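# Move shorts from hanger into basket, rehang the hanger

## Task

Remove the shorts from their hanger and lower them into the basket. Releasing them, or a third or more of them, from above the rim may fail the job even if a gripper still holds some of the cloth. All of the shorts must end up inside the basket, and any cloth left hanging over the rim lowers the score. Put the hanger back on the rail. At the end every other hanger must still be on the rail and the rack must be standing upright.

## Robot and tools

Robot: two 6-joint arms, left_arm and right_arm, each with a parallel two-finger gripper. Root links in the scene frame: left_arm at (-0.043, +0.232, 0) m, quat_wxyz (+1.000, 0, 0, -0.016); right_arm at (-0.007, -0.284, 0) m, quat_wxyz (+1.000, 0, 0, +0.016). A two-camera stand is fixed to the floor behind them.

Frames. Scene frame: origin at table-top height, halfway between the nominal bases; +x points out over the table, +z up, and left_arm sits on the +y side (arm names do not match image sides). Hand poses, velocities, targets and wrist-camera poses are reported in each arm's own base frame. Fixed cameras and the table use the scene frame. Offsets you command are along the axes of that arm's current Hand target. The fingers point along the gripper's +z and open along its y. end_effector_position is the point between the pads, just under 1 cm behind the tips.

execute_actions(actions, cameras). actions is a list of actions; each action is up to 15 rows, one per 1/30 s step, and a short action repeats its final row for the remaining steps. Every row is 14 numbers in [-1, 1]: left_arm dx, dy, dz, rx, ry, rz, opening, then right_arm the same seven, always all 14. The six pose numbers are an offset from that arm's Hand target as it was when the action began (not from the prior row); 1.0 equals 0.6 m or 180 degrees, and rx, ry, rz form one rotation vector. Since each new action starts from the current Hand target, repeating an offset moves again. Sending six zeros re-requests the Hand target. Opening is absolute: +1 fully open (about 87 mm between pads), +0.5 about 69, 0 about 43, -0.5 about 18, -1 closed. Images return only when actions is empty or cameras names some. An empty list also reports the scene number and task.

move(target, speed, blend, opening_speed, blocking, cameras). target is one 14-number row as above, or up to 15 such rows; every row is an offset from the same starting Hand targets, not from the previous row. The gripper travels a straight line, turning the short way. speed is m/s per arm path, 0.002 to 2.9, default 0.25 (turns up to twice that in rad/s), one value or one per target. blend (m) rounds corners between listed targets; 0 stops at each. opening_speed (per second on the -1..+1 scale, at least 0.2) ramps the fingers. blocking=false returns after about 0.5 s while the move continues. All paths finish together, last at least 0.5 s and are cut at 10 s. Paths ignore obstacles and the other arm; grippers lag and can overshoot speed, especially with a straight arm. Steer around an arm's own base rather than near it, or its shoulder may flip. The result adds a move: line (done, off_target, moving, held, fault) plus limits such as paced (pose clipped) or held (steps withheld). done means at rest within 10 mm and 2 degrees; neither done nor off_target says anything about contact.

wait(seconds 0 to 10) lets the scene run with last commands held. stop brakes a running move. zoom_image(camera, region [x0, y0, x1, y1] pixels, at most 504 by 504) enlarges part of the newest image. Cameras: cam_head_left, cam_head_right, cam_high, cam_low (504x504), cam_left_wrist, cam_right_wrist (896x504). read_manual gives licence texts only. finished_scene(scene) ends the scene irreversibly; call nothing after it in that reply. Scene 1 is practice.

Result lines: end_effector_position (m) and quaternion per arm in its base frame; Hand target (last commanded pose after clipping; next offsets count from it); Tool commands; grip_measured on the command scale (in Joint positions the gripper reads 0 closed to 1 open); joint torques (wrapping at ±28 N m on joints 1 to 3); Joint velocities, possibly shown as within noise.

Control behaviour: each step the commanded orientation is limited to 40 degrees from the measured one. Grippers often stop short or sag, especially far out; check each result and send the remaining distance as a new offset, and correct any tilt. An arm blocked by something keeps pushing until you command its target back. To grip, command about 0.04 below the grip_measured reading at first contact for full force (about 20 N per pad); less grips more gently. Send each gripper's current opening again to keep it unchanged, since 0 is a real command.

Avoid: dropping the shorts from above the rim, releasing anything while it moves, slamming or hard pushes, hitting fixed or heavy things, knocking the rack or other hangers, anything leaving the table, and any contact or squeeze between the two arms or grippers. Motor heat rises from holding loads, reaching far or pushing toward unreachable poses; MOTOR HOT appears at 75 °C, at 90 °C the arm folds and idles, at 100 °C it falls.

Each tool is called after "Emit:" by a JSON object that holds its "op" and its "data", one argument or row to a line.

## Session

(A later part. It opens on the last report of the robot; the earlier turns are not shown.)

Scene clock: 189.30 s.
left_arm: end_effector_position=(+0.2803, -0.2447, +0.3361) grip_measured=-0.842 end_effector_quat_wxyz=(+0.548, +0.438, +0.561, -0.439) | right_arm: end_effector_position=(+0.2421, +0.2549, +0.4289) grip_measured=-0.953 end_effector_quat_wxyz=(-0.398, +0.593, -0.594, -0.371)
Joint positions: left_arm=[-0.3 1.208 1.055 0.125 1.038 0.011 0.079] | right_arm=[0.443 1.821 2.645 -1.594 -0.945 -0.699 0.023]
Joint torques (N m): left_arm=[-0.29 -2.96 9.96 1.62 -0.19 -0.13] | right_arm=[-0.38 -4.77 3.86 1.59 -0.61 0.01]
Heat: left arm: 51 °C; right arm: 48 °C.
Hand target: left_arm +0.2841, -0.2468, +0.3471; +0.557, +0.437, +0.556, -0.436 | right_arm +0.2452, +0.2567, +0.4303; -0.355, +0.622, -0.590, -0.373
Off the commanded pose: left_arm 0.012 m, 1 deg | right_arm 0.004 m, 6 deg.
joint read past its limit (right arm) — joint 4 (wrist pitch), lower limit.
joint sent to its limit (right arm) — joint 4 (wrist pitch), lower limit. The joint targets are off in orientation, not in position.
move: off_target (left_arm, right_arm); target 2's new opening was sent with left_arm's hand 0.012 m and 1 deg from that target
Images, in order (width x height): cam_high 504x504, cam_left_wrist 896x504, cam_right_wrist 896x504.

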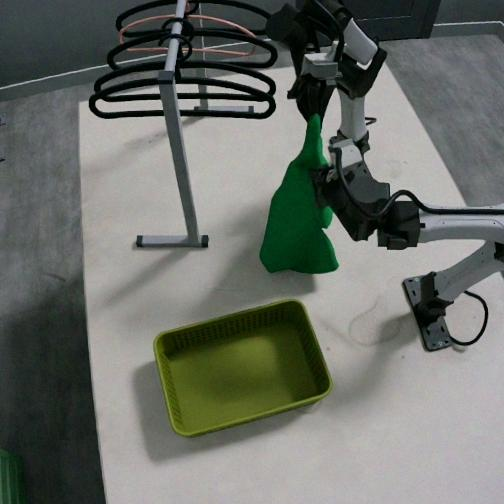

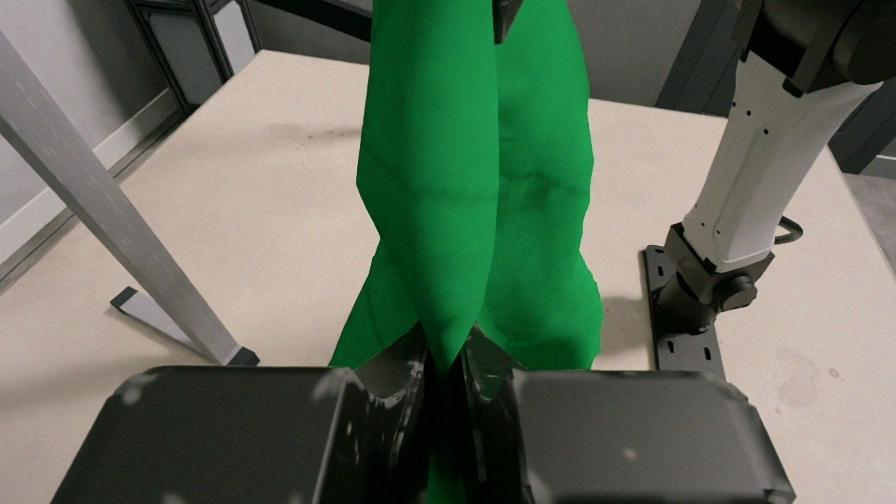

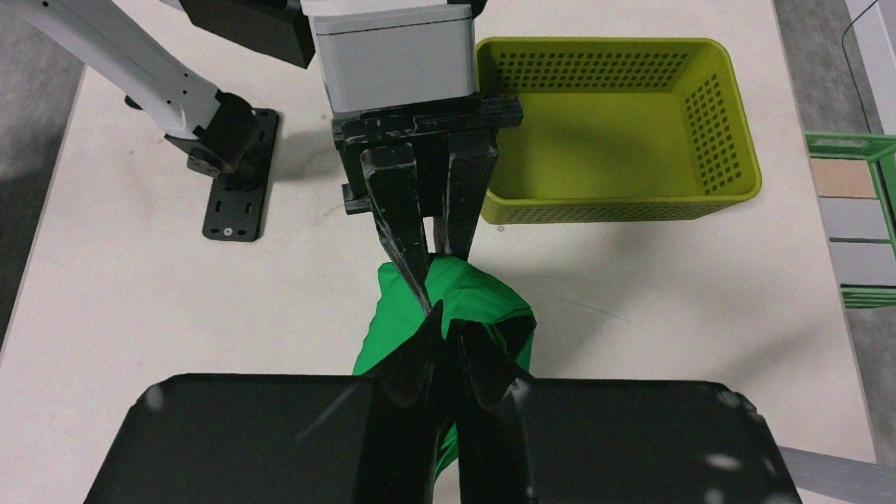

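Emit:
{"op": "move", "data": {
  "target": [
    [0, 0, 0, 0, 0, 0, -1, 0, 0, 0, 0, 0, 0, 0.0],
    [0, 0, 0, 0, 0, 0, -1, 0, 0, -0.2167, 0, 0, 0, 0.0],
    [-0.1167, 0, 0, 0, 0, 0, -1, 0, 0, -0.2167, 0, 0, 0, 0.0]
  ],
  "speed": [0.12, 0.15, 0.12],
  "blend": [0, 0.02, 0],
  "cameras": ["cam_left_wrist", "cam_high", "cam_low"]
}}

Scene clock: 201.40 s.
left_arm: end_effector_position=(+0.2835, -0.2457, +0.4007) grip_measured=-0.842 end_effector_quat_wxyz=(+0.541, +0.433, +0.569, -0.443) | right_arm: end_effector_position=(+0.2542, +0.1432, +0.4872) grip_measured=+0.000 end_effector_quat_wxyz=(+0.534, -0.490, +0.588, +0.359)
Joint positions: left_arm=[-0.3 1.278 1.374 -0.14 1.037 0.003 0.079] | right_arm=[-0.072 1.653 2.551 -1.593 -1.298 -0.779 0.5]
Joint torques (N m): left_arm=[-0.32 -3.89 10.26 1.66 -0.17 -0.05] | right_arm=[-0.43 -4.56 2.93 1.46 -0.5 0.06]
Heat: left arm: 53 °C; right arm: 48 °C.
Hand target: left_arm +0.2840, -0.2468, +0.4172; +0.557, +0.437, +0.556, -0.436 | right_arm +0.2513, +0.1420, +0.4913; +0.355, -0.622, +0.590, +0.373
Off the commanded pose: left_arm 0.017 m, 3 deg | right_arm 0.005 m, 26 deg.
joint read past its limit (right arm) — joint 4 (wrist pitch), lower limit.
joint sent to its limit (right arm) — joint 4 (wrist pitch), lower limit. The joint targets are off in orientation, not in position.
move: off_target (left_arm, right_arm)
Images, in order (width x height): cam_high 504x504, cam_low 504x504, cam_left_wrist 896x504.

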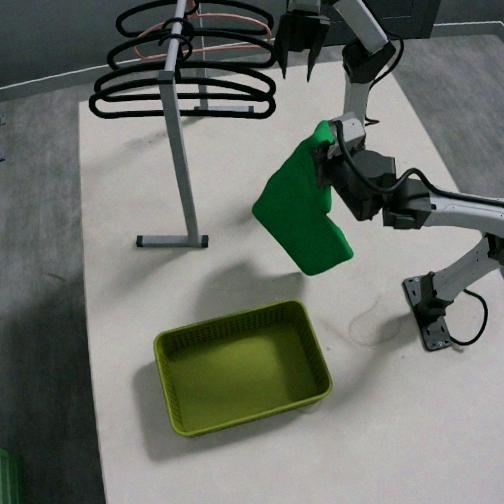

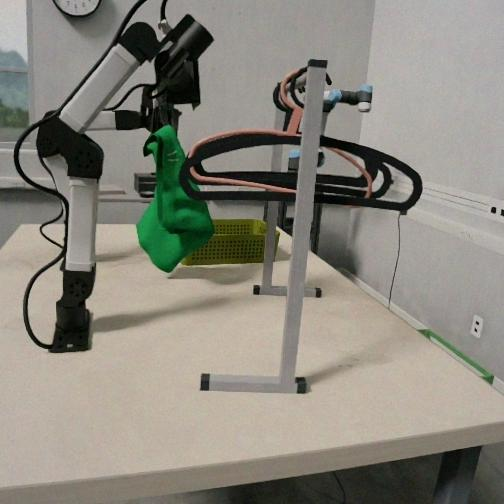

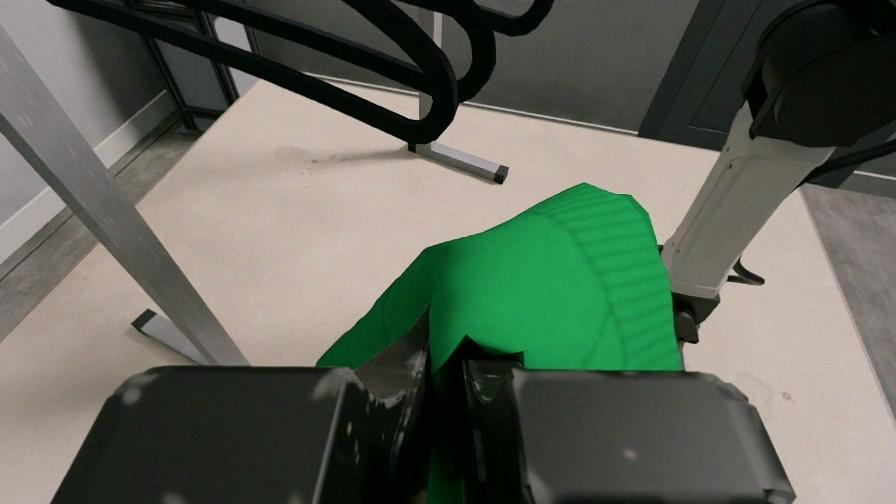

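Emit:
{"op": "move", "data": {
  "target": [
    [-0.1133, 0.25, -0.2077, -0.2278, 0, 0, -1, 0, 0, 0, 0, 0, 0, 0.0],
    [-0.1133, 0.4493, -0.4248, -0.4498, 0.0459, -0.0394, -1, 0, 0, 0, 0, 0, 0, 0.0]
  ],
  "speed": 0.2,
  "blend": [0.05, 0],
  "cameras": ["cam_left_wrist", "cam_high", "cam_low", "cam_head_left"]
}}

Scene clock: 215.07 s.
left_arm: end_effector_position=(+0.4850, +0.0599, +0.4703) grip_measured=-0.842 end_effector_quat_wxyz=(+0.625, -0.031, +0.779, +0.017) | right_arm: end_effector_position=(+0.2542, +0.1432, +0.4872) grip_measured=+0.000 end_effector_quat_wxyz=(+0.534, -0.490, +0.588, +0.359)
Joint positions: left_arm=[0.152 1.885 2.565 -0.899 0.084 0.005 0.079] | right_arm=[-0.072 1.653 2.551 -1.593 -1.298 -0.779 0.5]
Joint torques (N m): left_arm=[0.54 -7.38 8.18 2.09 -0.24 0.04] | right_arm=[-0.43 -4.59 2.95 1.47 -0.51 0.06]
Heat: left arm: 53 °C; right arm: 47 °C.
Hand target: left_arm +0.4848, +0.0650, +0.4859; +0.643, -0.033, +0.764, +0.028 | right_arm +0.2513, +0.1420, +0.4913; +0.355, -0.622, +0.590, +0.373
Off the commanded pose: left_arm 0.016 m, 3 deg | right_arm 0.005 m, 26 deg.
joint read past its limit (right arm) — joint 4 (wrist pitch), lower limit.
joint sent to its limit (right arm) — joint 4 (wrist pitch), lower limit. The joint targets are off in orientation, not in position.
move: off_target (left_arm, right_arm)
Images, in order (width x height): cam_head_left 504x504, cam_high 504x504, cam_low 504x504, cam_left_wrist 896x504.

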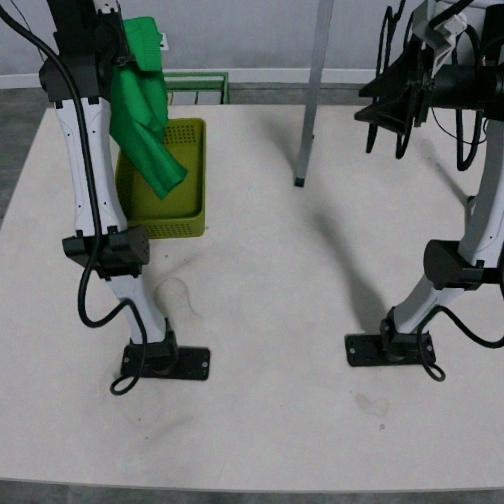

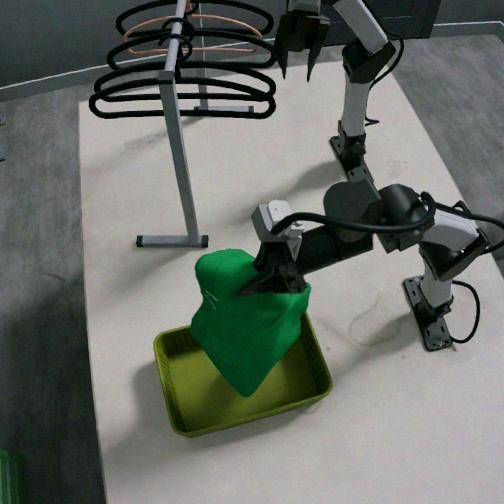

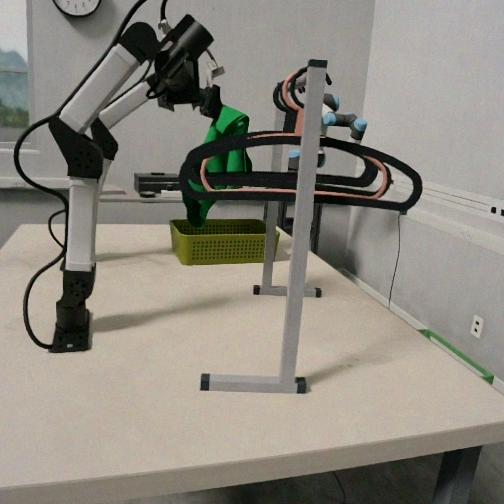

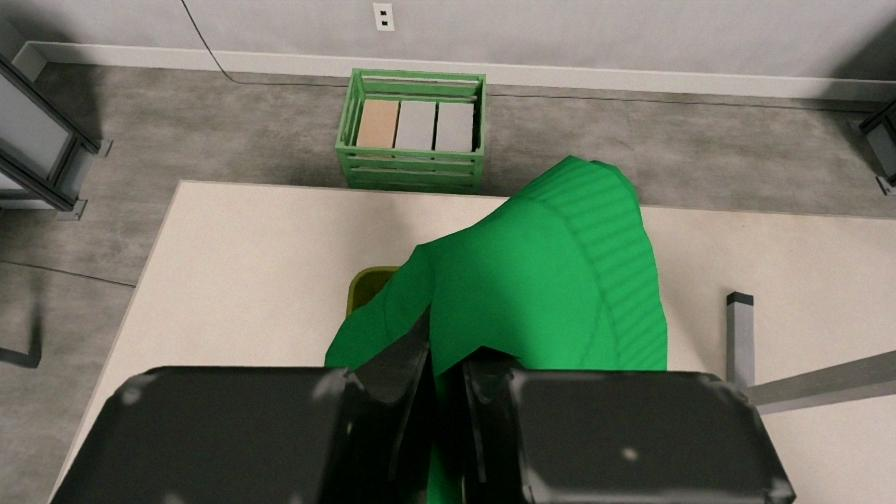

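Emit:
{"op": "move", "data": {
  "target": [0.6413, 0.005, 0.1113, 0, 0.1944, 0, -1, 0, 0, 0, 0, 0, 0, 0.0],
  "speed": 0.13,
  "cameras": ["cam_left_wrist", "cam_high", "cam_low", "cam_head_left"]
}}

Scene clock: 229.13 s.
left_arm: end_effector_position=(+0.4875, +0.0652, +0.1047) grip_measured=-0.842 end_effector_quat_wxyz=(+0.392, -0.043, +0.919, +0.008) | right_arm: end_effector_position=(+0.2542, +0.1432, +0.4872) grip_measured=+0.000 end_effector_quat_wxyz=(+0.534, -0.490, +0.588, +0.359)
Joint positions: left_arm=[0.152 1.862 1.386 -0.29 0.062 0.032 0.079] | right_arm=[-0.072 1.653 2.551 -1.593 -1.298 -0.779 0.5]
Joint torques (N m): left_arm=[0.08 -8.62 6 1.61 -0.21 0.12] | right_arm=[-0.43 -4.56 2.95 1.47 -0.51 0.06]
Heat: left arm: 52 °C; right arm: 47 °C.
Hand target: left_arm +0.4847, +0.0679, +0.0953; +0.384, -0.040, +0.922, +0.017 | right_arm +0.2513, +0.1420, +0.4913; +0.355, -0.622, +0.590, +0.373
Off the commanded pose: left_arm 0.010 m, 2 deg | right_arm 0.005 m, 26 deg.
joint read past its limit (right arm) — joint 4 (wrist pitch), lower limit.
joint sent to its limit (right arm) — joint 4 (wrist pitch), lower limit. The joint targets are off in orientation, not in position.
move: off_target (right_arm)
Images, in order (width x height): cam_head_left 504x504, cam_high 504x504, cam_low 504x504, cam_left_wrist 896x504.

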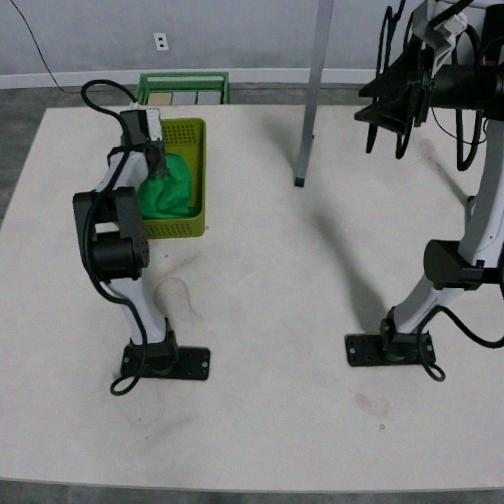

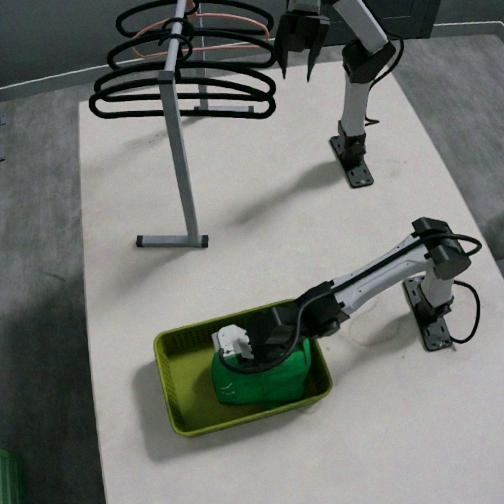

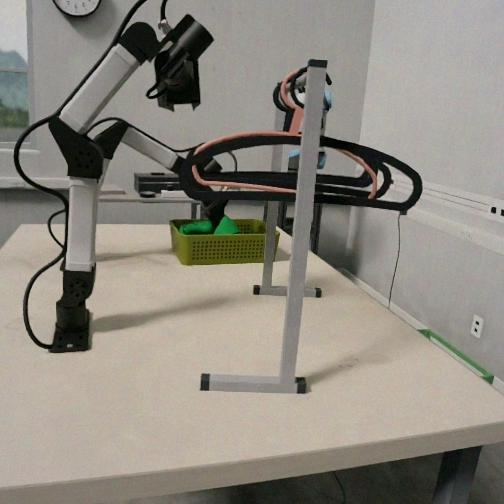

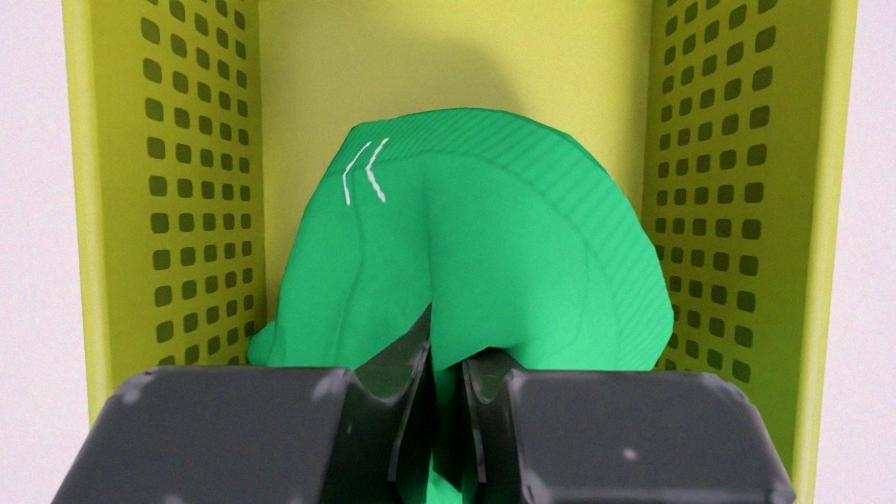

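Emit:
{"op": "move", "data": {
  "target": [
    [0.0413, 0, 0.041, 0, 0, 0, -1, 0, 0, 0, 0, 0, 0, 0.0],
    [0.0413, 0, 0.041, 0, 0, 0, 0.1, 0, 0, 0, 0, 0, 0, 0.0],
    [0.0413, 0, -0.1257, 0, 0, 0, 0.1, 0, 0, 0, 0, 0, 0, 0.0],
    [-0.13, -0.012, -0.4245, 0, -0.11, 0, 0.1, 0, 0, 0, 0, 0, 0, 0.0]
  ],
  "speed": [0.08, 0.08, 0.1, 0.2],
  "blend": [0, 0, 0.03, 0],
  "opening_speed": 1.0,
  "cameras": ["cam_left_wrist", "cam_high", "cam_low", "cam_head_left"]
}}

Scene clock: 243.20 s.
left_arm: end_effector_position=(+0.3620, +0.0508, +0.3241) grip_measured=+0.100 end_effector_quat_wxyz=(+0.534, -0.036, +0.844, +0.029) | right_arm: end_effector_position=(+0.2542, +0.1432, +0.4872) grip_measured=+0.000 end_effector_quat_wxyz=(+0.534, -0.490, +0.588, +0.359)
Joint positions: left_arm=[0.164 1.221 1.419 -0.64 0.06 0.04 0.55] | right_arm=[-0.072 1.653 2.551 -1.593 -1.298 -0.779 0.5]
Joint torques (N m): left_arm=[0.72 -3.63 8.85 1.63 0.06 -0.08] | right_arm=[-0.43 -4.56 2.93 1.47 -0.51 0.06]
Heat: left arm: 50 °C; right arm: 47 °C.
Hand target: left_arm +0.3601, +0.0499, +0.3302; +0.537, -0.037, +0.843, +0.023 | right_arm +0.2513, +0.1420, +0.4913; +0.355, -0.622, +0.590, +0.373
Off the commanded pose: left_arm 0.006 m, 1 deg | right_arm 0.005 m, 26 deg.
joint read past its limit (right arm) — joint 4 (wrist pitch), lower limit.
joint sent to its limit (right arm) — joint 4 (wrist pitch), lower limit. The joint targets are off in orientation, not in position.
move: off_target (right_arm); target 2's new opening was sent with left_arm's hand 0.014 m and 2 deg from that target
Images, in order (width x height): cam_head_left 504x504, cam_high 504x504, cam_low 504x504, cam_left_wrist 896x504.

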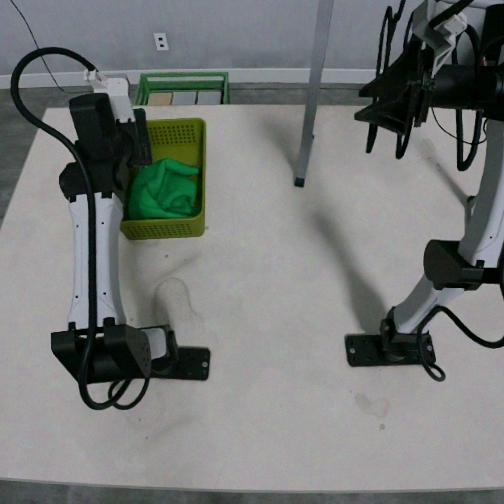

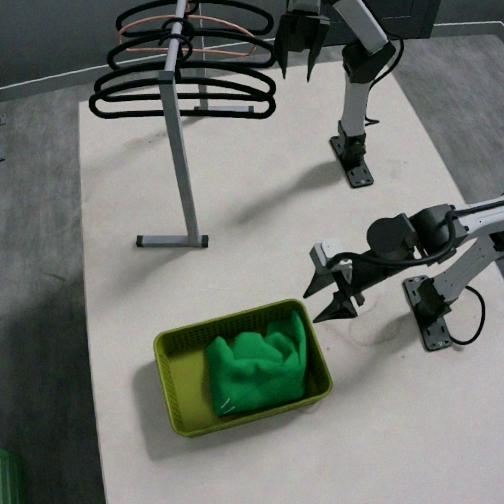

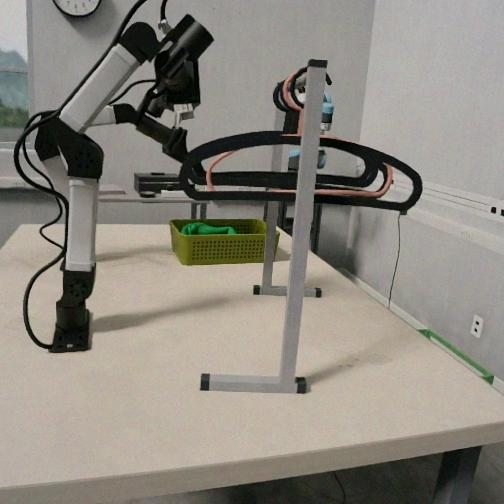

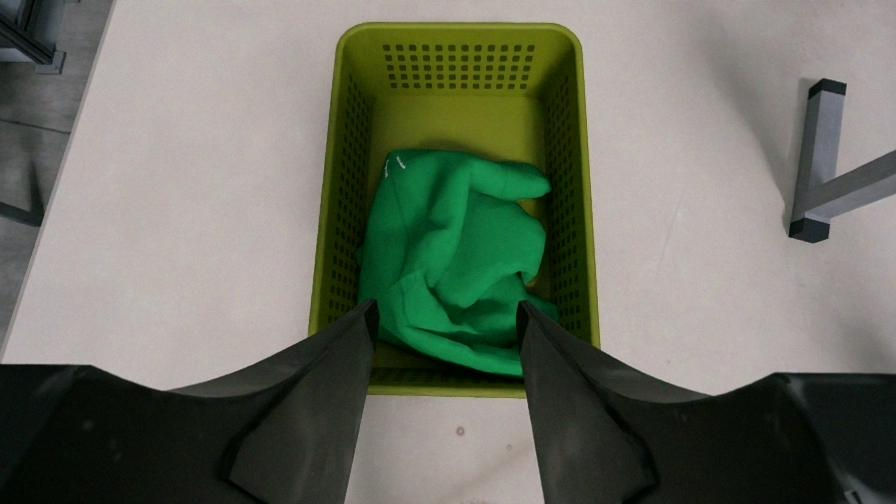

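Emit:
{"op": "finished_scene", "data": {
  "scene": 2
}}

The scene is finished: the task was done.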